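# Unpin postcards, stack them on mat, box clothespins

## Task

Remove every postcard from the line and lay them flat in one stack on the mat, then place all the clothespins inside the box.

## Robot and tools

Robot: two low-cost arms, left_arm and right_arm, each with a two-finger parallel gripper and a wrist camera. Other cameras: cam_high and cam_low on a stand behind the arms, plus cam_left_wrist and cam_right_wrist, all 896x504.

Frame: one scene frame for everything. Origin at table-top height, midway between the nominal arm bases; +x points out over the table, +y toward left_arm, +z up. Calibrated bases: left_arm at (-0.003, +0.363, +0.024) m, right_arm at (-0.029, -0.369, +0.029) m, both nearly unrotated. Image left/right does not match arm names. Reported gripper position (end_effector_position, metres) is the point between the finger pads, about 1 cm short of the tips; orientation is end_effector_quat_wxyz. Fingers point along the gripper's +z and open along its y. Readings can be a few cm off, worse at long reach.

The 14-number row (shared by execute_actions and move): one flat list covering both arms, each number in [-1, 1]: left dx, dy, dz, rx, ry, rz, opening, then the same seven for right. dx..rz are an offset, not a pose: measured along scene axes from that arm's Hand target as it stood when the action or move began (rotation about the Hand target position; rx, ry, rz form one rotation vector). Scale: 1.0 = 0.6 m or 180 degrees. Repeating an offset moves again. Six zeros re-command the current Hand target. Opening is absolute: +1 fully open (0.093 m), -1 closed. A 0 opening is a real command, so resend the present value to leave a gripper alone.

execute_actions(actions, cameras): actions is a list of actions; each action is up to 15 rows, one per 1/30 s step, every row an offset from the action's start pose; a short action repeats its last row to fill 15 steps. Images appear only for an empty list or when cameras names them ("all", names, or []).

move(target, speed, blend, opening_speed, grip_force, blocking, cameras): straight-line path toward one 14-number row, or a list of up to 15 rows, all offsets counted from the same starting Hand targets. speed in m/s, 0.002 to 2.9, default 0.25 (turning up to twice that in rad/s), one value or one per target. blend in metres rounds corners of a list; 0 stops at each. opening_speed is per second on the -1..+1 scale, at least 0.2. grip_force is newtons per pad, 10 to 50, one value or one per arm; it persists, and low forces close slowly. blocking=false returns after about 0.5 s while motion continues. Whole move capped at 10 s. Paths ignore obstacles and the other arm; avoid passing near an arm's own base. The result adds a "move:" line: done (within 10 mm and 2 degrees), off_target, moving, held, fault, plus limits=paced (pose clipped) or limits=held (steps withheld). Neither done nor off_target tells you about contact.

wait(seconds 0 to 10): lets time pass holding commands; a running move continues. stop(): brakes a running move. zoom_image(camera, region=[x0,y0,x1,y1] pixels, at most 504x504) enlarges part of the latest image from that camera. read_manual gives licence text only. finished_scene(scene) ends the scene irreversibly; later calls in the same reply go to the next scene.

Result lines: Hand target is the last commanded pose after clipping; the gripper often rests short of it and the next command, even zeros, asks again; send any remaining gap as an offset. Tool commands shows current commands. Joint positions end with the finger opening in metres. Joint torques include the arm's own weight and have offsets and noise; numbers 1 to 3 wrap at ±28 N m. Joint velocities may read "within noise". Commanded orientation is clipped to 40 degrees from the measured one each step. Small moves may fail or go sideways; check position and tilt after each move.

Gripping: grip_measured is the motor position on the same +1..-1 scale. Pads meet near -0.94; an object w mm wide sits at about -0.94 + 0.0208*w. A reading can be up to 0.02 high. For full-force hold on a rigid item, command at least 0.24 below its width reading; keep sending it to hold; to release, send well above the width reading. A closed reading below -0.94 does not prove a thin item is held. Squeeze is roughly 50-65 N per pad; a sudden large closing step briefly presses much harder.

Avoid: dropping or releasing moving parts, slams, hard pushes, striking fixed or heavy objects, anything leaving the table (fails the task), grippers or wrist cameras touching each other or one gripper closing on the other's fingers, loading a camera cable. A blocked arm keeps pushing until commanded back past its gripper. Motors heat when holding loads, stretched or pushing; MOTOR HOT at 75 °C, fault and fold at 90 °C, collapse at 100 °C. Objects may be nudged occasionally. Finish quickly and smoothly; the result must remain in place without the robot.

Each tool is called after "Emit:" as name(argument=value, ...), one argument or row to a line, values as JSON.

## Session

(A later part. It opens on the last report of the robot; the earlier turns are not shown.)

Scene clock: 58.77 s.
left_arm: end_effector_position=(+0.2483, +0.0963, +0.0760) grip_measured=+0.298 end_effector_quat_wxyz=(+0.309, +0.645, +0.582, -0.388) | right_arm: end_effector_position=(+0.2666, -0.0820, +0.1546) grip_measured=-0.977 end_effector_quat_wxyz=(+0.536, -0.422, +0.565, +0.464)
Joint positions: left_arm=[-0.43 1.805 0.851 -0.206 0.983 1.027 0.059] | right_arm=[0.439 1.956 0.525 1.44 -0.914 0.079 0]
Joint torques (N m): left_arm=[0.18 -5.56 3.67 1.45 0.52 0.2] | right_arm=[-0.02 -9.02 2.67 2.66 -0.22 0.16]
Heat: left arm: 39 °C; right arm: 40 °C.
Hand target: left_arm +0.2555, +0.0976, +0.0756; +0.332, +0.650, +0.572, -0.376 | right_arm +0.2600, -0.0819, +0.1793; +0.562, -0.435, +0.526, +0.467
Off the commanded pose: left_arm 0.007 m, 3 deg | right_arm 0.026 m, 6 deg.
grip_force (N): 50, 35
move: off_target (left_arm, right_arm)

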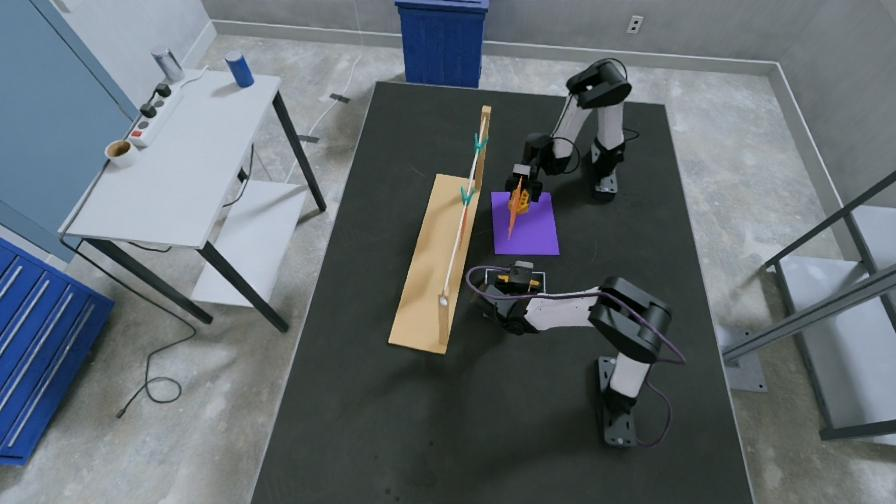

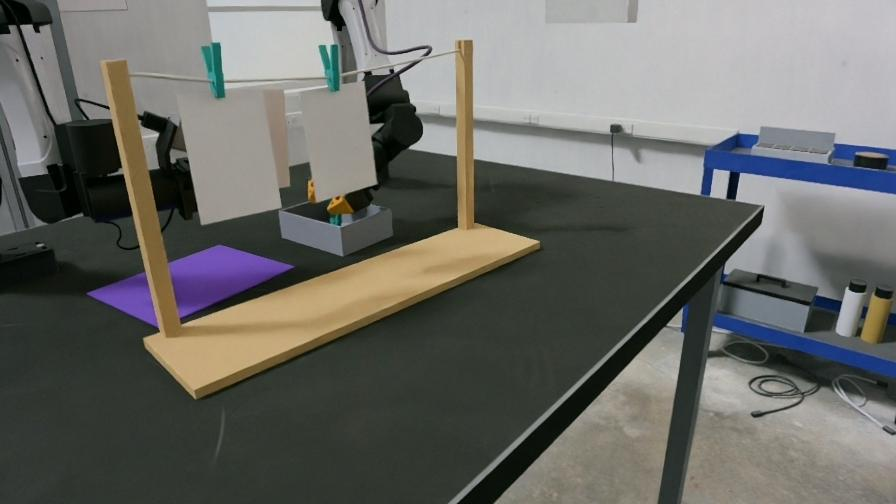

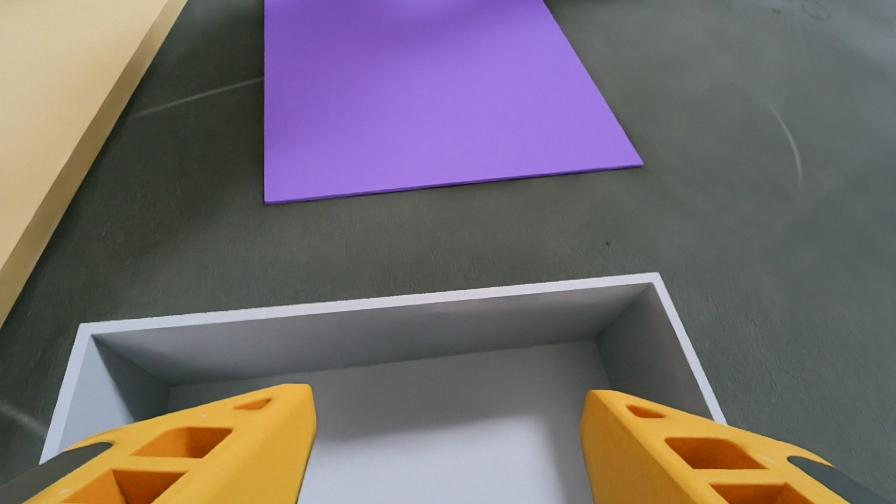

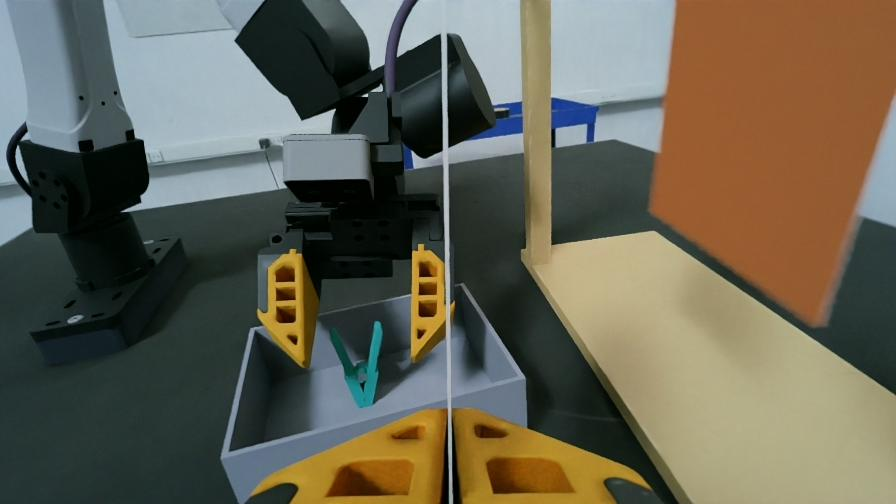

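Emit:
move(
  target=[0,0.02,0.25,0,0,0,0.3,0,0,0,0,0,0,-1],
)

Emit:
move(
  target=[0.03,0.02,0.0,0.28,0.247,0.484,-1,0,0,0,0,0,0,-1],
  cameras=["all"],
)

Scene clock: 61.23 s.
left_arm: end_effector_position=(+0.2488, +0.1117, +0.2079) grip_measured=+0.298 end_effector_quat_wxyz=(+0.312, +0.641, +0.590, -0.381) | right_arm: end_effector_position=(+0.2666, -0.0820, +0.1546) grip_measured=-0.977 end_effector_quat_wxyz=(+0.536, -0.422, +0.565, +0.464)
Joint positions: left_arm=[-0.387 1.556 1.164 -0.801 0.983 1.069 0.059] | right_arm=[0.439 1.956 0.525 1.44 -0.914 0.079 0]
Joint torques (N m): left_arm=[0.23 -4.9 10.26 0.62 0.7 0.36] | right_arm=[-0.01 -9.01 2.69 2.65 -0.21 0.16]
Heat: left arm: 39 °C; right arm: 40 °C.
Hand target: left_arm +0.2555, +0.1096, +0.2256; +0.332, +0.650, +0.572, -0.376 | right_arm +0.2600, -0.0819, +0.1793; +0.562, -0.435, +0.526, +0.467
Off the commanded pose: left_arm 0.019 m, 3 deg | right_arm 0.026 m, 6 deg.
grip_force (N): 50, 35
move: off_target (left_arm, right_arm)

Scene clock: 66.10 s.
left_arm: end_effector_position=(+0.2724, +0.1248, +0.2164) grip_measured=-0.978 end_effector_quat_wxyz=(+0.022, +0.005, +0.999, -0.030) | right_arm: end_effector_position=(+0.2666, -0.0820, +0.1546) grip_measured=-0.977 end_effector_quat_wxyz=(+0.536, -0.422, +0.565, +0.464)
Joint positions: left_arm=[-0.712 1.897 1.938 -1.541 0.018 -0.697 0] | right_arm=[0.439 1.956 0.525 1.44 -0.914 0.079 0]
Joint torques (N m): left_arm=[-0.96 -6.38 8.95 0.17 -0.2 -0.08] | right_arm=[-0.02 -8.98 2.66 2.64 -0.21 0.14]
Heat: left arm: 40 °C; right arm: 41 °C.
Hand target: left_arm +0.2735, +0.1216, +0.2256; +0.001, +0.002, +1.000, -0.001 | right_arm +0.2600, -0.0819, +0.1793; +0.562, -0.435, +0.526, +0.467
Off the commanded pose: left_arm 0.010 m, 4 deg | right_arm 0.026 m, 6 deg.
joint sent to its limit (left arm) — joint 4 (wrist pitch), lower limit. The joint targets are off in position and orientation.
grip_force (N): 50, 35
move: off_target (left_arm, right_arm)

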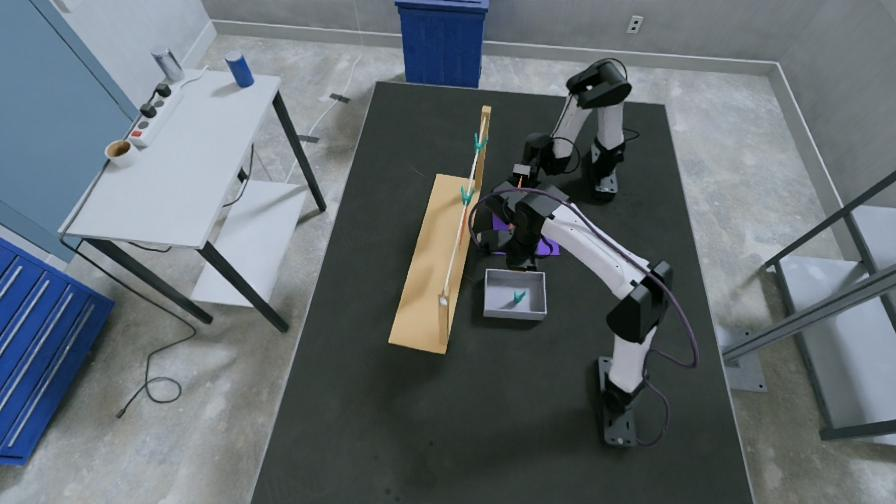

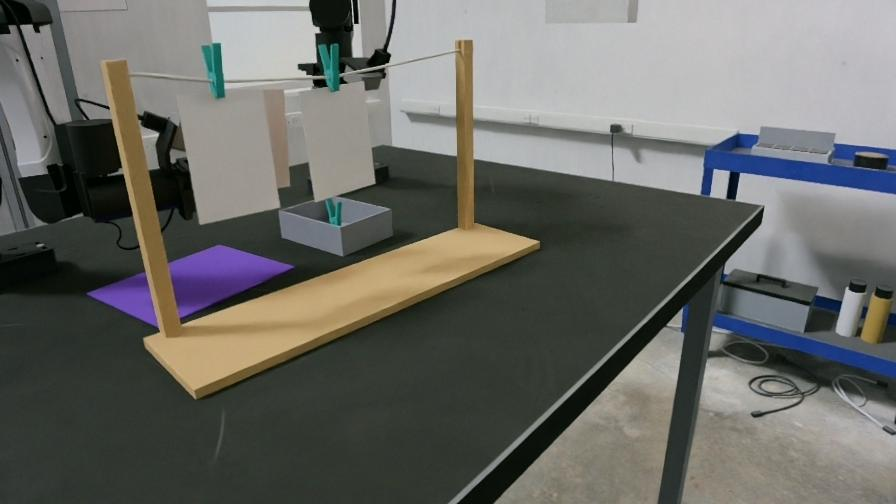

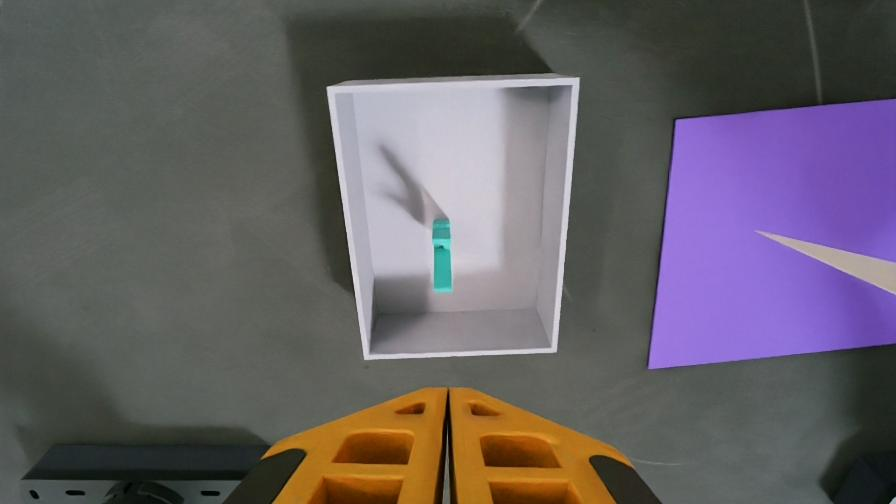

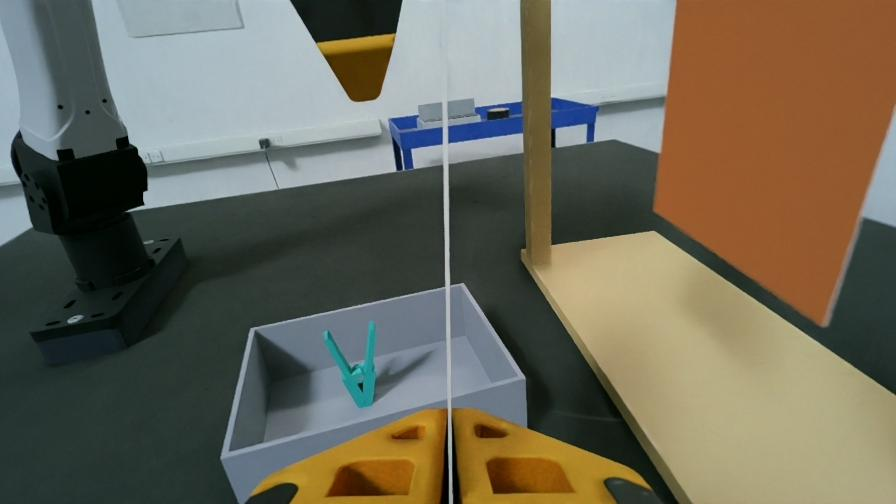

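Emit:
move(
  target=[
    [0,0,0,0,0,0,-1,0.0,-0.12,0.11,0,0,0,-1],
    [0,0,0,0,0,0,-1,0.007,-0.14,0.09,-0.2595,-0.4478,0.1326,-1],
  ],
  speed=0.2,
  blend=[0.02,0],
  cameras=["all"],
)

Scene clock: 85.03 s.
left_arm: end_effector_position=(+0.2724, +0.1248, +0.2164) grip_measured=-0.978 end_effector_quat_wxyz=(+0.022, +0.005, +0.999, -0.030) | right_arm: end_effector_position=(+0.2588, -0.1659, +0.2223) grip_measured=-0.977 end_effector_quat_wxyz=(-0.482, +0.850, -0.207, +0.040)
Joint positions: left_arm=[-0.712 1.897 1.938 -1.541 0.018 -0.697 0] | right_arm=[0.27 1.31 0.948 -0.481 -0.778 -2.082 0]
Joint torques (N m): left_arm=[-0.94 -6.38 8.91 0.17 -0.2 -0.07] | right_arm=[0.61 -5.82 5.24 2.07 -0.12 -0.08]
Heat: left arm: 42 °C; right arm: 41 °C.
Hand target: left_arm +0.2735, +0.1216, +0.2256; +0.001, +0.002, +1.000, -0.001 | right_arm +0.2642, -0.1659, +0.2333; -0.460, +0.882, -0.089, +0.046
Off the commanded pose: left_arm 0.010 m, 4 deg | right_arm 0.012 m, 14 deg.
joint sent to its limit (left arm) — joint 4 (wrist pitch), lower limit. The joint targets are off in position and orientation.
joint sent to its limit (right arm) — joint 6 (wrist roll), lower limit. The joint targets are off in position and orientation.
grip_force (N): 50, 35
move: off_target (left_arm, right_arm)

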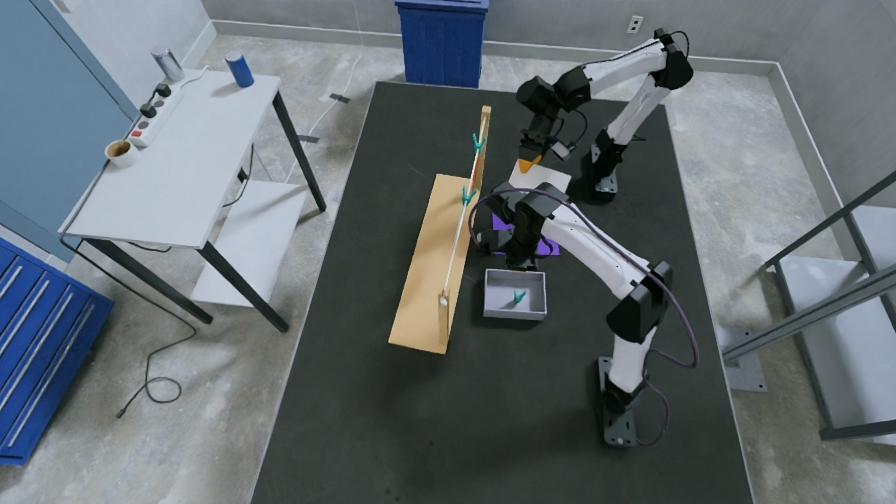

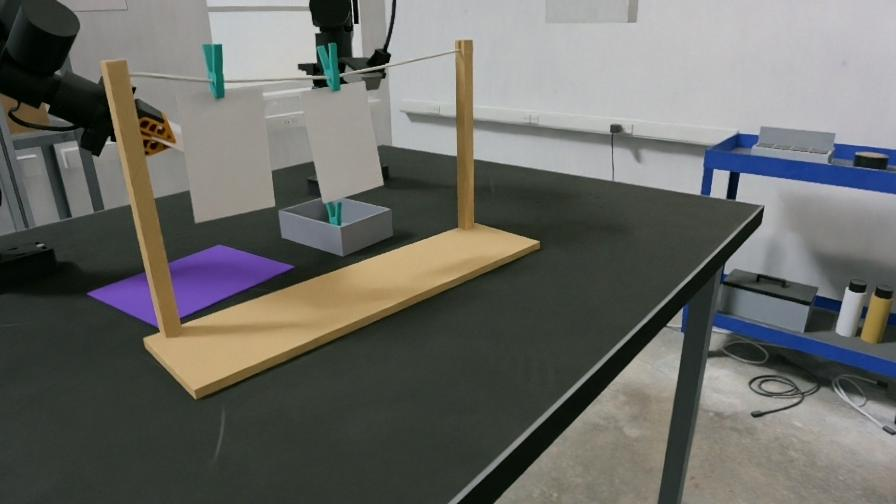

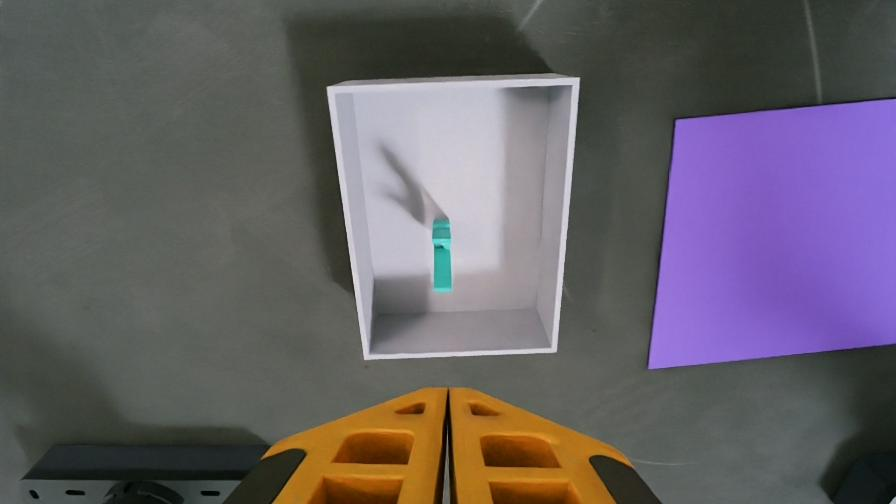

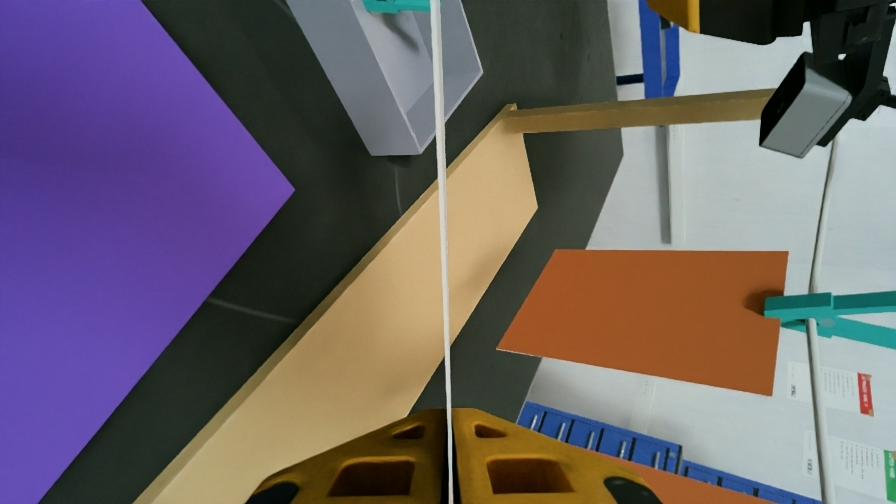

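Emit:
move(
  target=[0.02,-0.12,-0.02,-0.447,-0.368,-0.417,0.1,-0.004,0.06,-0.055,0.2595,0.4478,-0.1326,-1],
  speed=0.25,
  cameras=["all"],
)

Scene clock: 91.93 s.
left_arm: end_effector_position=(+0.2795, +0.0481, +0.2030) grip_measured=+0.098 end_effector_quat_wxyz=(+0.431, +0.521, +0.460, -0.575) | right_arm: end_effector_position=(+0.2627, -0.1324, +0.1857) grip_measured=-0.977 end_effector_quat_wxyz=(+0.528, -0.428, +0.557, +0.478)
Joint positions: left_arm=[-0.45 1.952 0.821 1.271 1.328 -0.217 0.05] | right_arm=[0.263 1.775 0.474 1.333 -1.126 0.109 0]
Joint torques (N m): left_arm=[-0.06 -5.97 5.76 2.18 -0.11 0.02] | right_arm=[0.75 -5.29 3.11 2.83 0.17 0.14]
Heat: left arm: 42 °C; right arm: 41 °C.
Hand target: left_arm +0.2855, +0.0496, +0.2136; +0.465, +0.527, +0.433, -0.564 | right_arm +0.2618, -0.1299, +0.2003; +0.562, -0.435, +0.526, +0.467
Off the commanded pose: left_arm 0.012 m, 5 deg | right_arm 0.015 m, 6 deg.
grip_force (N): 50, 35
move: off_target (left_arm, right_arm)

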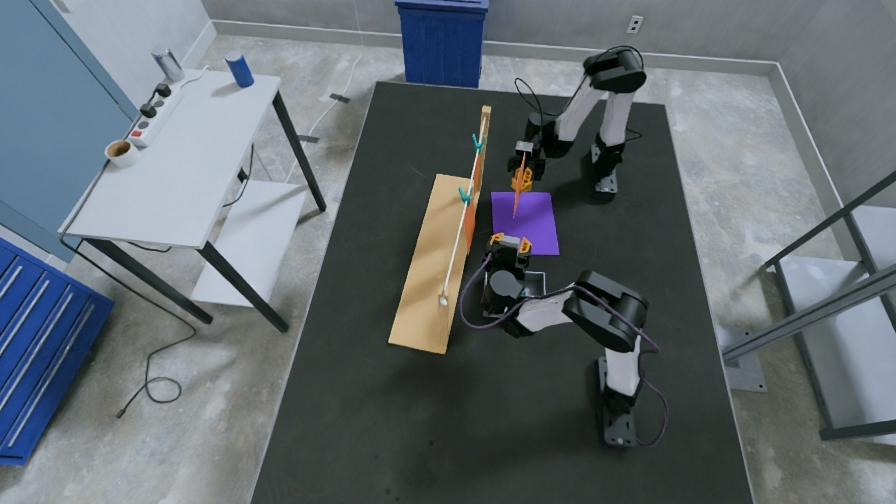

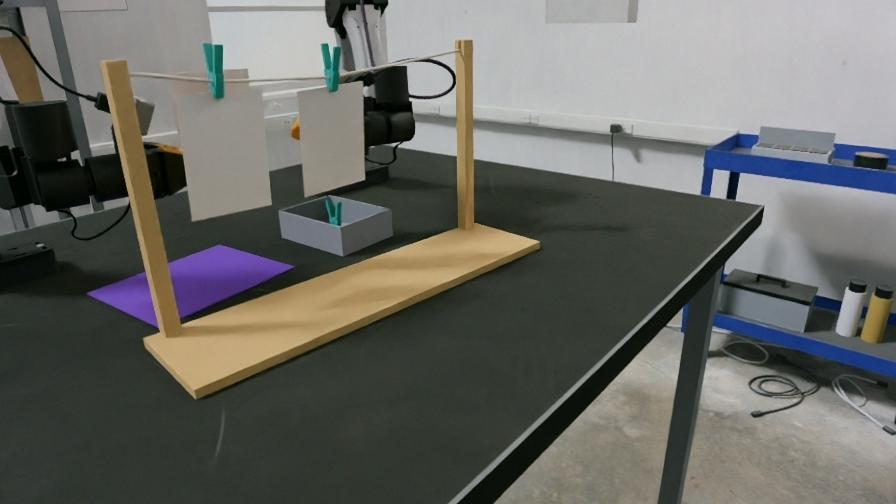

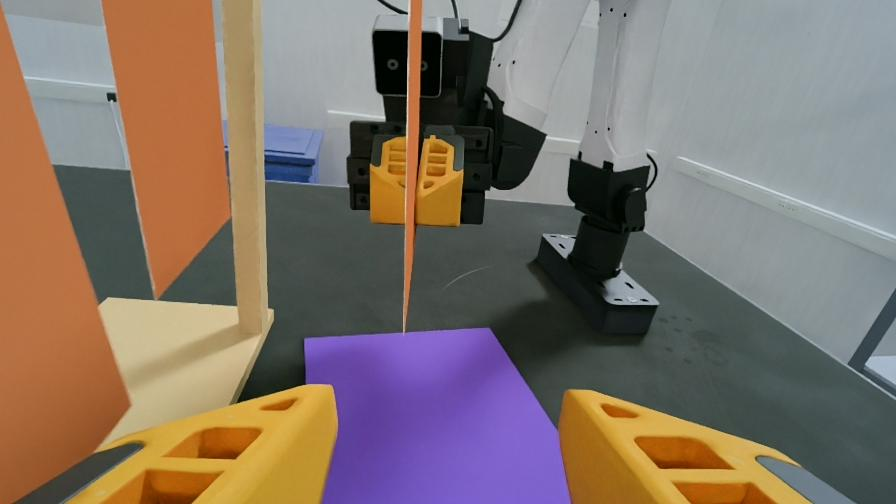

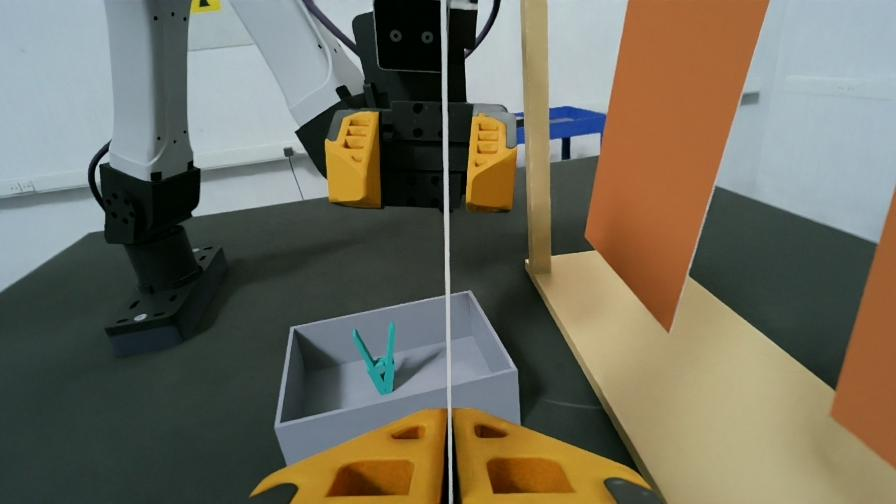

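Emit:
move(
  target=[
    [0.027,0,-0.02,0,0,0,0.1,0,0,0,0,0,0,-1],
    [0.003,-0.133,-0.026,0,0,0,0.1,0,0,0,0,0,0,-1],
  ],
  speed=0.12,
  blend=[0.005,0],
  cameras=["all"],
)

Scene clock: 93.93 s.
left_arm: end_effector_position=(+0.2764, -0.0253, +0.1916) grip_measured=+0.098 end_effector_quat_wxyz=(+0.446, +0.526, +0.439, -0.576) | right_arm: end_effector_position=(+0.2627, -0.1324, +0.1869) grip_measured=-0.977 end_effector_quat_wxyz=(+0.530, -0.428, +0.555, +0.477)
Joint positions: left_arm=[-0.625 2.104 0.978 1.28 1.164 -0.178 0.05] | right_arm=[0.263 1.775 0.474 1.34 -1.126 0.112 0]
Joint torques (N m): left_arm=[-0.5 -6.97 7.8 1.4 -0.29 0.33] | right_arm=[0.77 -5.03 3.17 2.82 0.17 0.15]
Heat: left arm: 42 °C; right arm: 42 °C.
Hand target: left_arm +0.2873, -0.0302, +0.1980; +0.465, +0.527, +0.433, -0.564 | right_arm +0.2618, -0.1299, +0.2003; +0.562, -0.435, +0.526, +0.467
Off the commanded pose: left_arm 0.014 m, 3 deg | right_arm 0.014 m, 5 deg.
grip_force (N): 50, 35
move: off_target (left_arm, right_arm)

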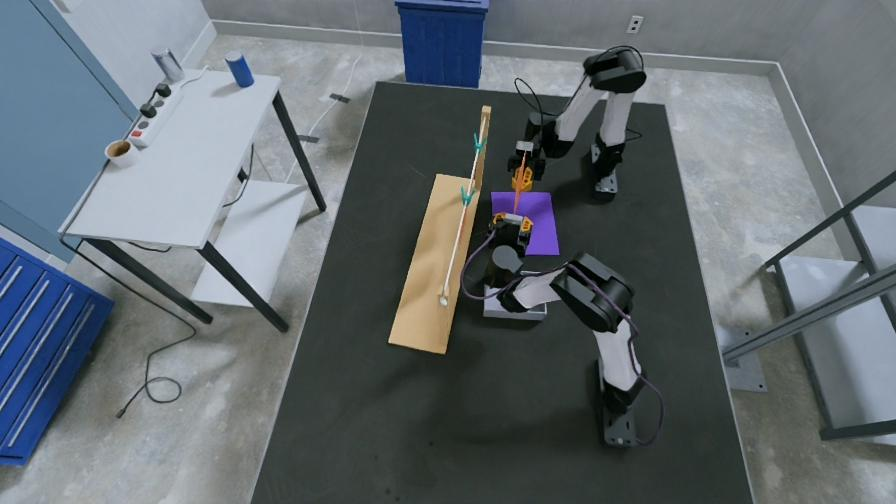

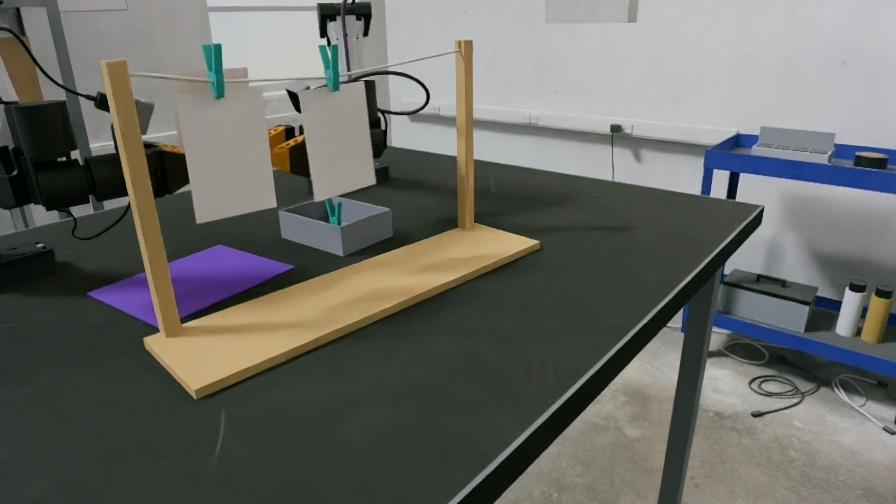

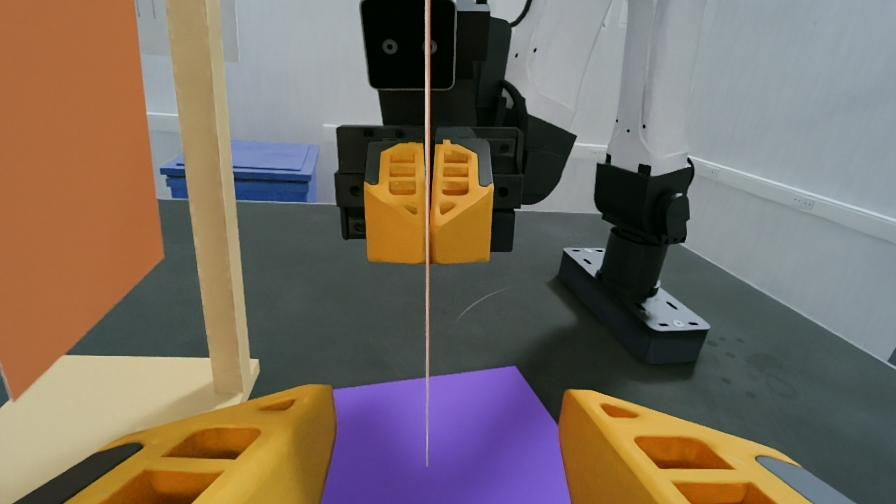

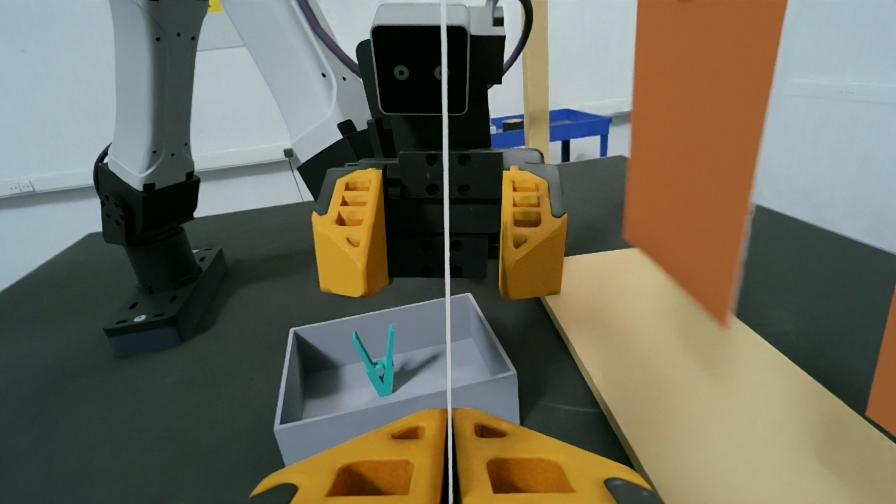

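Emit:
move(
  target=[-0.008,-0.075,0.005,0,0,0,0.1,0,0,0,0,0,0,-1],
  speed=0.1,
  cameras=["cam_left_wrist"],
)

Scene clock: 95.43 s.
left_arm: end_effector_position=(+0.2701, -0.0697, +0.1959) grip_measured=+0.098 end_effector_quat_wxyz=(+0.449, +0.528, +0.433, -0.576) | right_arm: end_effector_position=(+0.2627, -0.1324, +0.1869) grip_measured=-0.977 end_effector_quat_wxyz=(+0.530, -0.428, +0.555, +0.477)
Joint positions: left_arm=[-0.722 2.151 1.091 1.2 1.072 -0.148 0.05] | right_arm=[0.263 1.775 0.474 1.34 -1.126 0.112 0]
Joint torques (N m): left_arm=[-0.32 -7.57 8.34 1.31 -0.31 0.35] | right_arm=[0.73 -4.98 3.12 2.81 0.18 0.16]
Heat: left arm: 42 °C; right arm: 42 °C.
Hand target: left_arm +0.2825, -0.0752, +0.2010; +0.465, +0.527, +0.433, -0.564 | right_arm +0.2618, -0.1299, +0.2003; +0.562, -0.435, +0.526, +0.467
Off the commanded pose: left_arm 0.014 m, 2 deg | right_arm 0.014 m, 5 deg.
grip_force (N): 50, 35
move: off_target (left_arm, right_arm)
Images, in order (width x height): cam_left_wrist 896x504.

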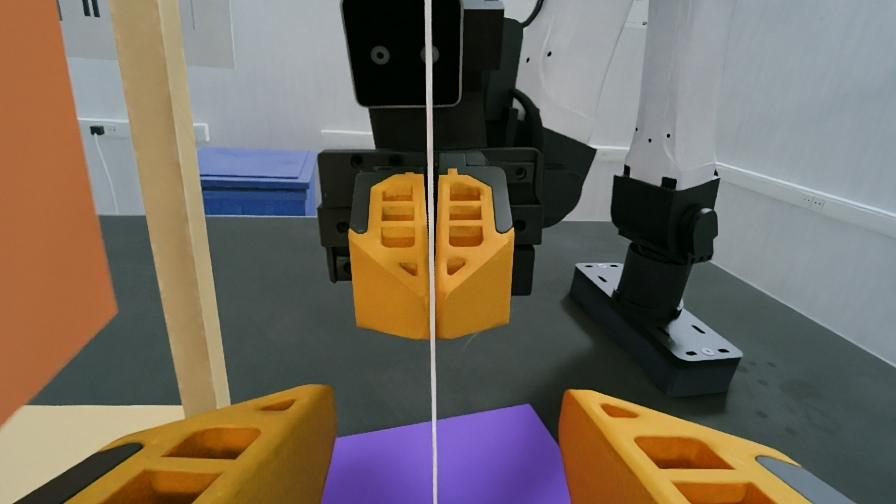

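Emit:
move(
  target=[
    [0.004,-0.01,0,0,0,0,-0.5,0,0,0,0,0,0,-1],
    [0.004,-0.01,0,0,0,0,-1,0,0,0,0,0,0,-1],
  ],
  speed=0.1,
  grip_force=[33,35],
  cameras=["cam_left_wrist","cam_right_wrist"],
)

Scene clock: 100.33 s.
left_arm: end_effector_position=(+0.2784, -0.0745, +0.1963) grip_measured=-0.978 end_effector_quat_wxyz=(+0.456, +0.523, +0.439, -0.571) | right_arm: end_effector_position=(+0.2669, -0.1336, +0.1862) grip_measured=-0.977 end_effector_quat_wxyz=(+0.537, -0.424, +0.559, +0.469)
Joint positions: left_arm=[-0.722 2.167 1.122 1.182 1.05 -0.145 0] | right_arm=[0.261 1.778 0.474 1.342 -1.103 0.102 0]
Joint torques (N m): left_arm=[-0.92 -7.65 8.42 1.35 -0.15 0.33] | right_arm=[0.8 -5.23 3.18 2.84 0.05 0.15]
Heat: left arm: 43 °C; right arm: 42 °C.
Hand target: left_arm +0.2849, -0.0812, +0.2010; +0.465, +0.527, +0.433, -0.564 | right_arm +0.2618, -0.1299, +0.2003; +0.562, -0.435, +0.526, +0.467
Off the commanded pose: left_arm 0.010 m, 2 deg | right_arm 0.015 m, 5 deg.
grip_force (N): 33, 35
move: off_target (right_arm); target 2's new opening was sent with left_arm's hand 0.012 m and 2 deg from that target
Images, in order (width x height): cam_left_wrist 896x504, cam_right_wrist 896x504.

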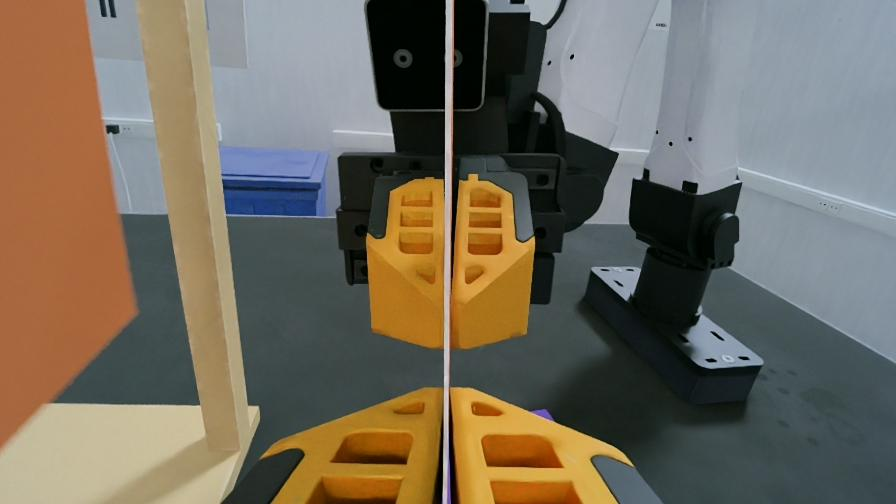

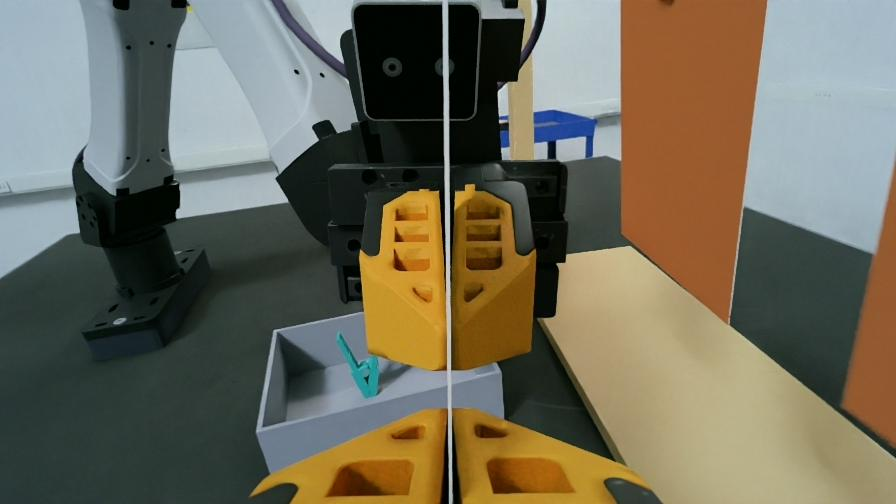

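Emit:
move(
  target=[0,0,0,0,0,0,-1,0,0,0,0,0,0,0],
  opening_speed=0.7,
)

Emit:
move(
  target=[
    [0,0,0,0,0,0,-1,-0.03,-0.17,0,0,0,0,0],
    [0,0,0,0,0,0,-1,-0.05,-0.17,0.15,0,0,0,0],
  ],
  blend=[0.03,0],
  cameras=["all"],
)

Scene clock: 102.43 s.
left_arm: end_effector_position=(+0.2784, -0.0745, +0.1963) grip_measured=-0.978 end_effector_quat_wxyz=(+0.456, +0.523, +0.439, -0.571) | right_arm: end_effector_position=(+0.2652, -0.1332, +0.1862) grip_measured=-0.002 end_effector_quat_wxyz=(+0.533, -0.424, +0.558, +0.474)
Joint positions: left_arm=[-0.722 2.167 1.122 1.182 1.05 -0.145 0] | right_arm=[0.261 1.778 0.474 1.342 -1.114 0.112 0.045]
Joint torques (N m): left_arm=[-0.94 -7.6 8.43 1.35 -0.15 0.34] | right_arm=[0.79 -5.18 3.1 2.83 0.06 0.16]
Heat: left arm: 43 °C; right arm: 42 °C.
Hand target: left_arm +0.2849, -0.0812, +0.2010; +0.465, +0.527, +0.433, -0.564 | right_arm +0.2618, -0.1299, +0.2003; +0.562, -0.435, +0.526, +0.467
Off the commanded pose: left_arm 0.010 m, 2 deg | right_arm 0.015 m, 5 deg.
grip_force (N): 33, 35
move: off_target (right_arm)

Scene clock: 104.43 s.
left_arm: end_effector_position=(+0.2784, -0.0745, +0.1963) grip_measured=-0.978 end_effector_quat_wxyz=(+0.456, +0.523, +0.439, -0.571) | right_arm: end_effector_position=(+0.2326, -0.2288, +0.2760) grip_measured=-0.002 end_effector_quat_wxyz=(+0.535, -0.408, +0.559, +0.485)
Joint positions: left_arm=[-0.722 2.167 1.122 1.182 1.05 -0.145 0] | right_arm=[-0.11 1.37 0.433 1.348 -1.467 0.515 0.045]
Joint torques (N m): left_arm=[-0.94 -7.69 8.4 1.35 -0.13 0.34] | right_arm=[-0.34 -3.21 6.9 2.17 0.02 0.13]
Heat: left arm: 43 °C; right arm: 42 °C.
Hand target: left_arm +0.2849, -0.0812, +0.2010; +0.465, +0.527, +0.433, -0.564 | right_arm +0.2318, -0.2319, +0.2903; +0.562, -0.435, +0.526, +0.467
Off the commanded pose: left_arm 0.010 m, 2 deg | right_arm 0.015 m, 6 deg.
grip_force (N): 33, 35
move: off_target (right_arm)

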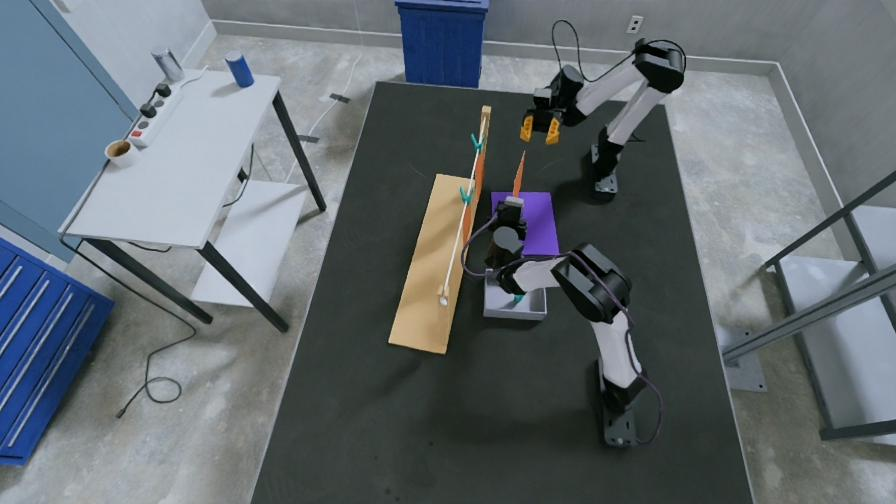

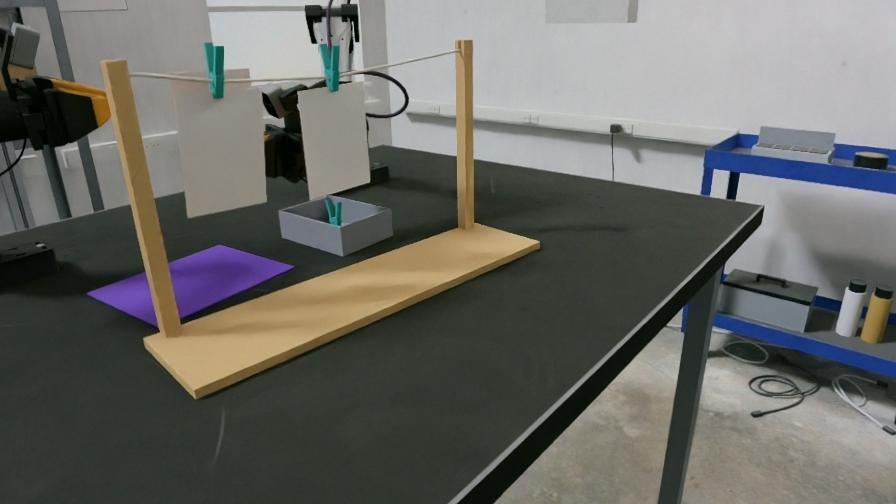

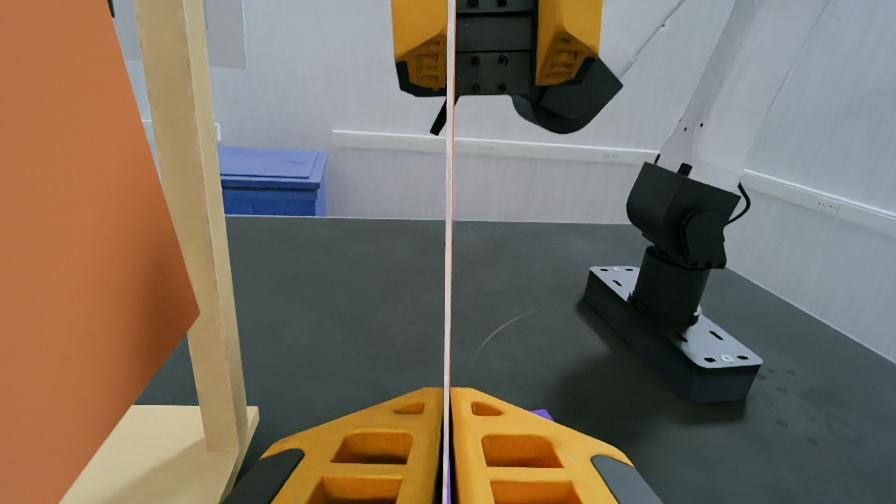

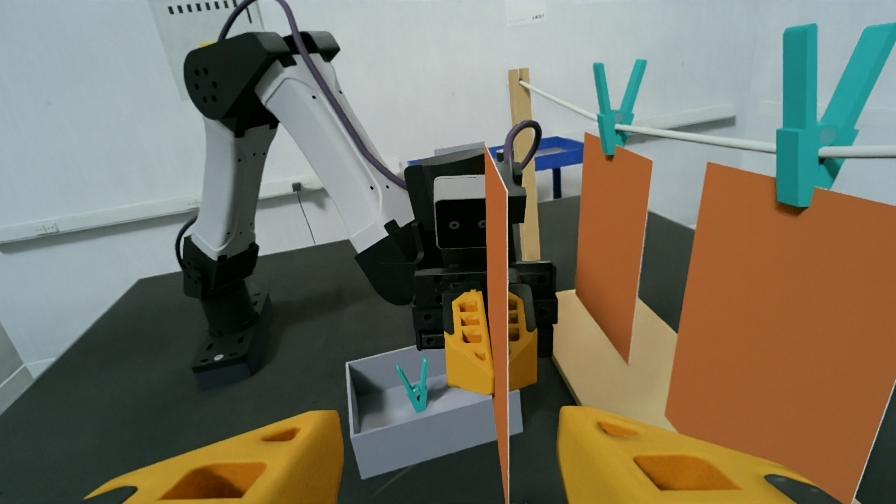

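Emit:
move(
  target=[-0.052,-0.068,-0.03,0.1694,-0.484,-0.0387,-1,0,0,0,0,0,0,-1],
  speed=0.2,
  cameras=["all"],
)

Scene clock: 109.90 s.
left_arm: end_effector_position=(+0.2501, -0.1175, +0.1419) grip_measured=-0.978 end_effector_quat_wxyz=(+0.435, +0.894, +0.099, +0.032) | right_arm: end_effector_position=(+0.2326, -0.2288, +0.2760) grip_measured=-0.977 end_effector_quat_wxyz=(+0.534, -0.408, +0.560, +0.485)
Joint positions: left_arm=[-0.999 1.981 1.394 -0.119 0.306 1.785 0] | right_arm=[-0.11 1.37 0.433 1.348 -1.467 0.517 0]
Joint torques (N m): left_arm=[-0.75 -12.4 10.62 1.31 0.12 0.18] | right_arm=[-0.39 -3.15 6.83 2.17 0.02 0.13]
Heat: left arm: 44 °C; right arm: 42 °C.
Hand target: left_arm +0.2537, -0.1220, +0.1830; +0.460, +0.882, +0.089, +0.047 | right_arm +0.2318, -0.2319, +0.2903; +0.562, -0.435, +0.526, +0.467
Off the commanded pose: left_arm 0.041 m, 4 deg | right_arm 0.015 m, 6 deg.
grip_force (N): 33, 35
move: off_target (left_arm, right_arm)

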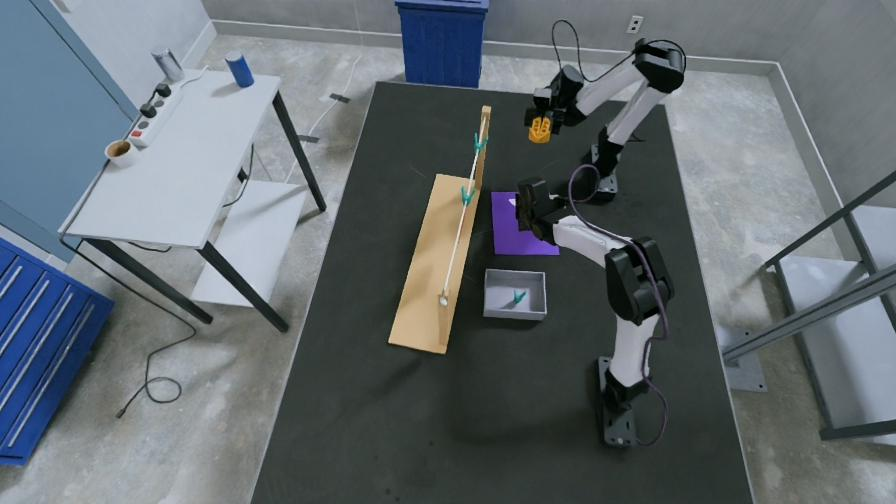

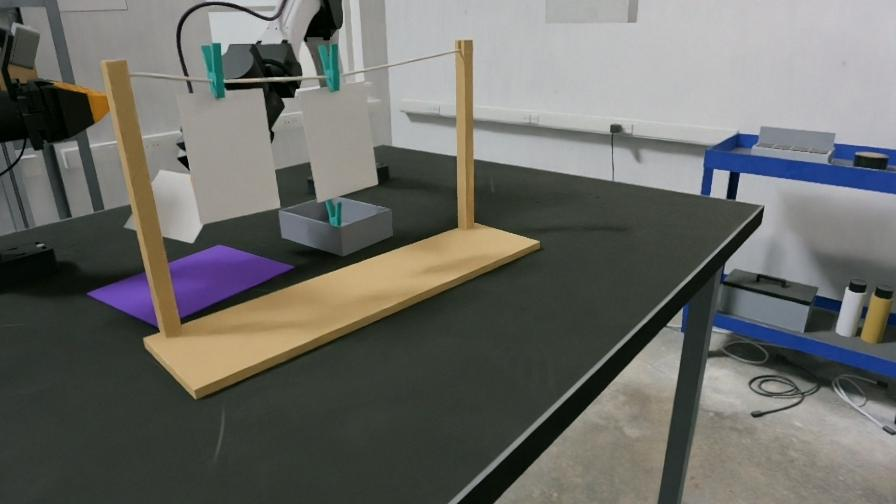

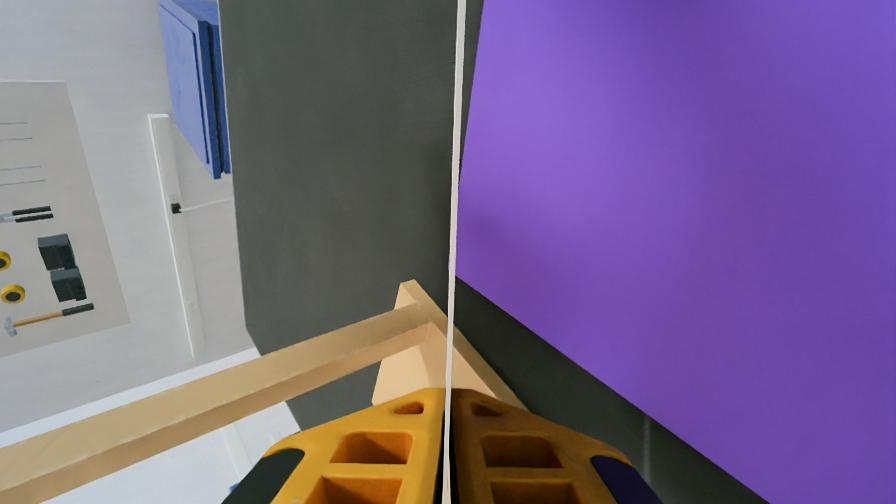

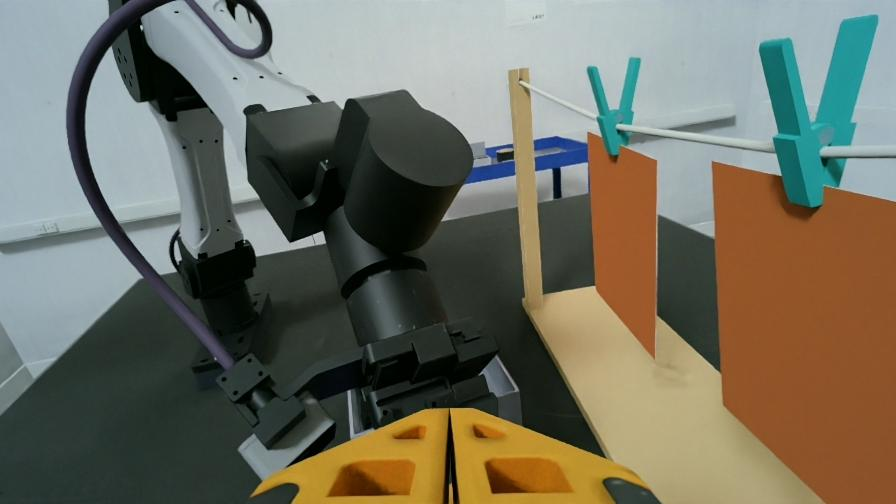

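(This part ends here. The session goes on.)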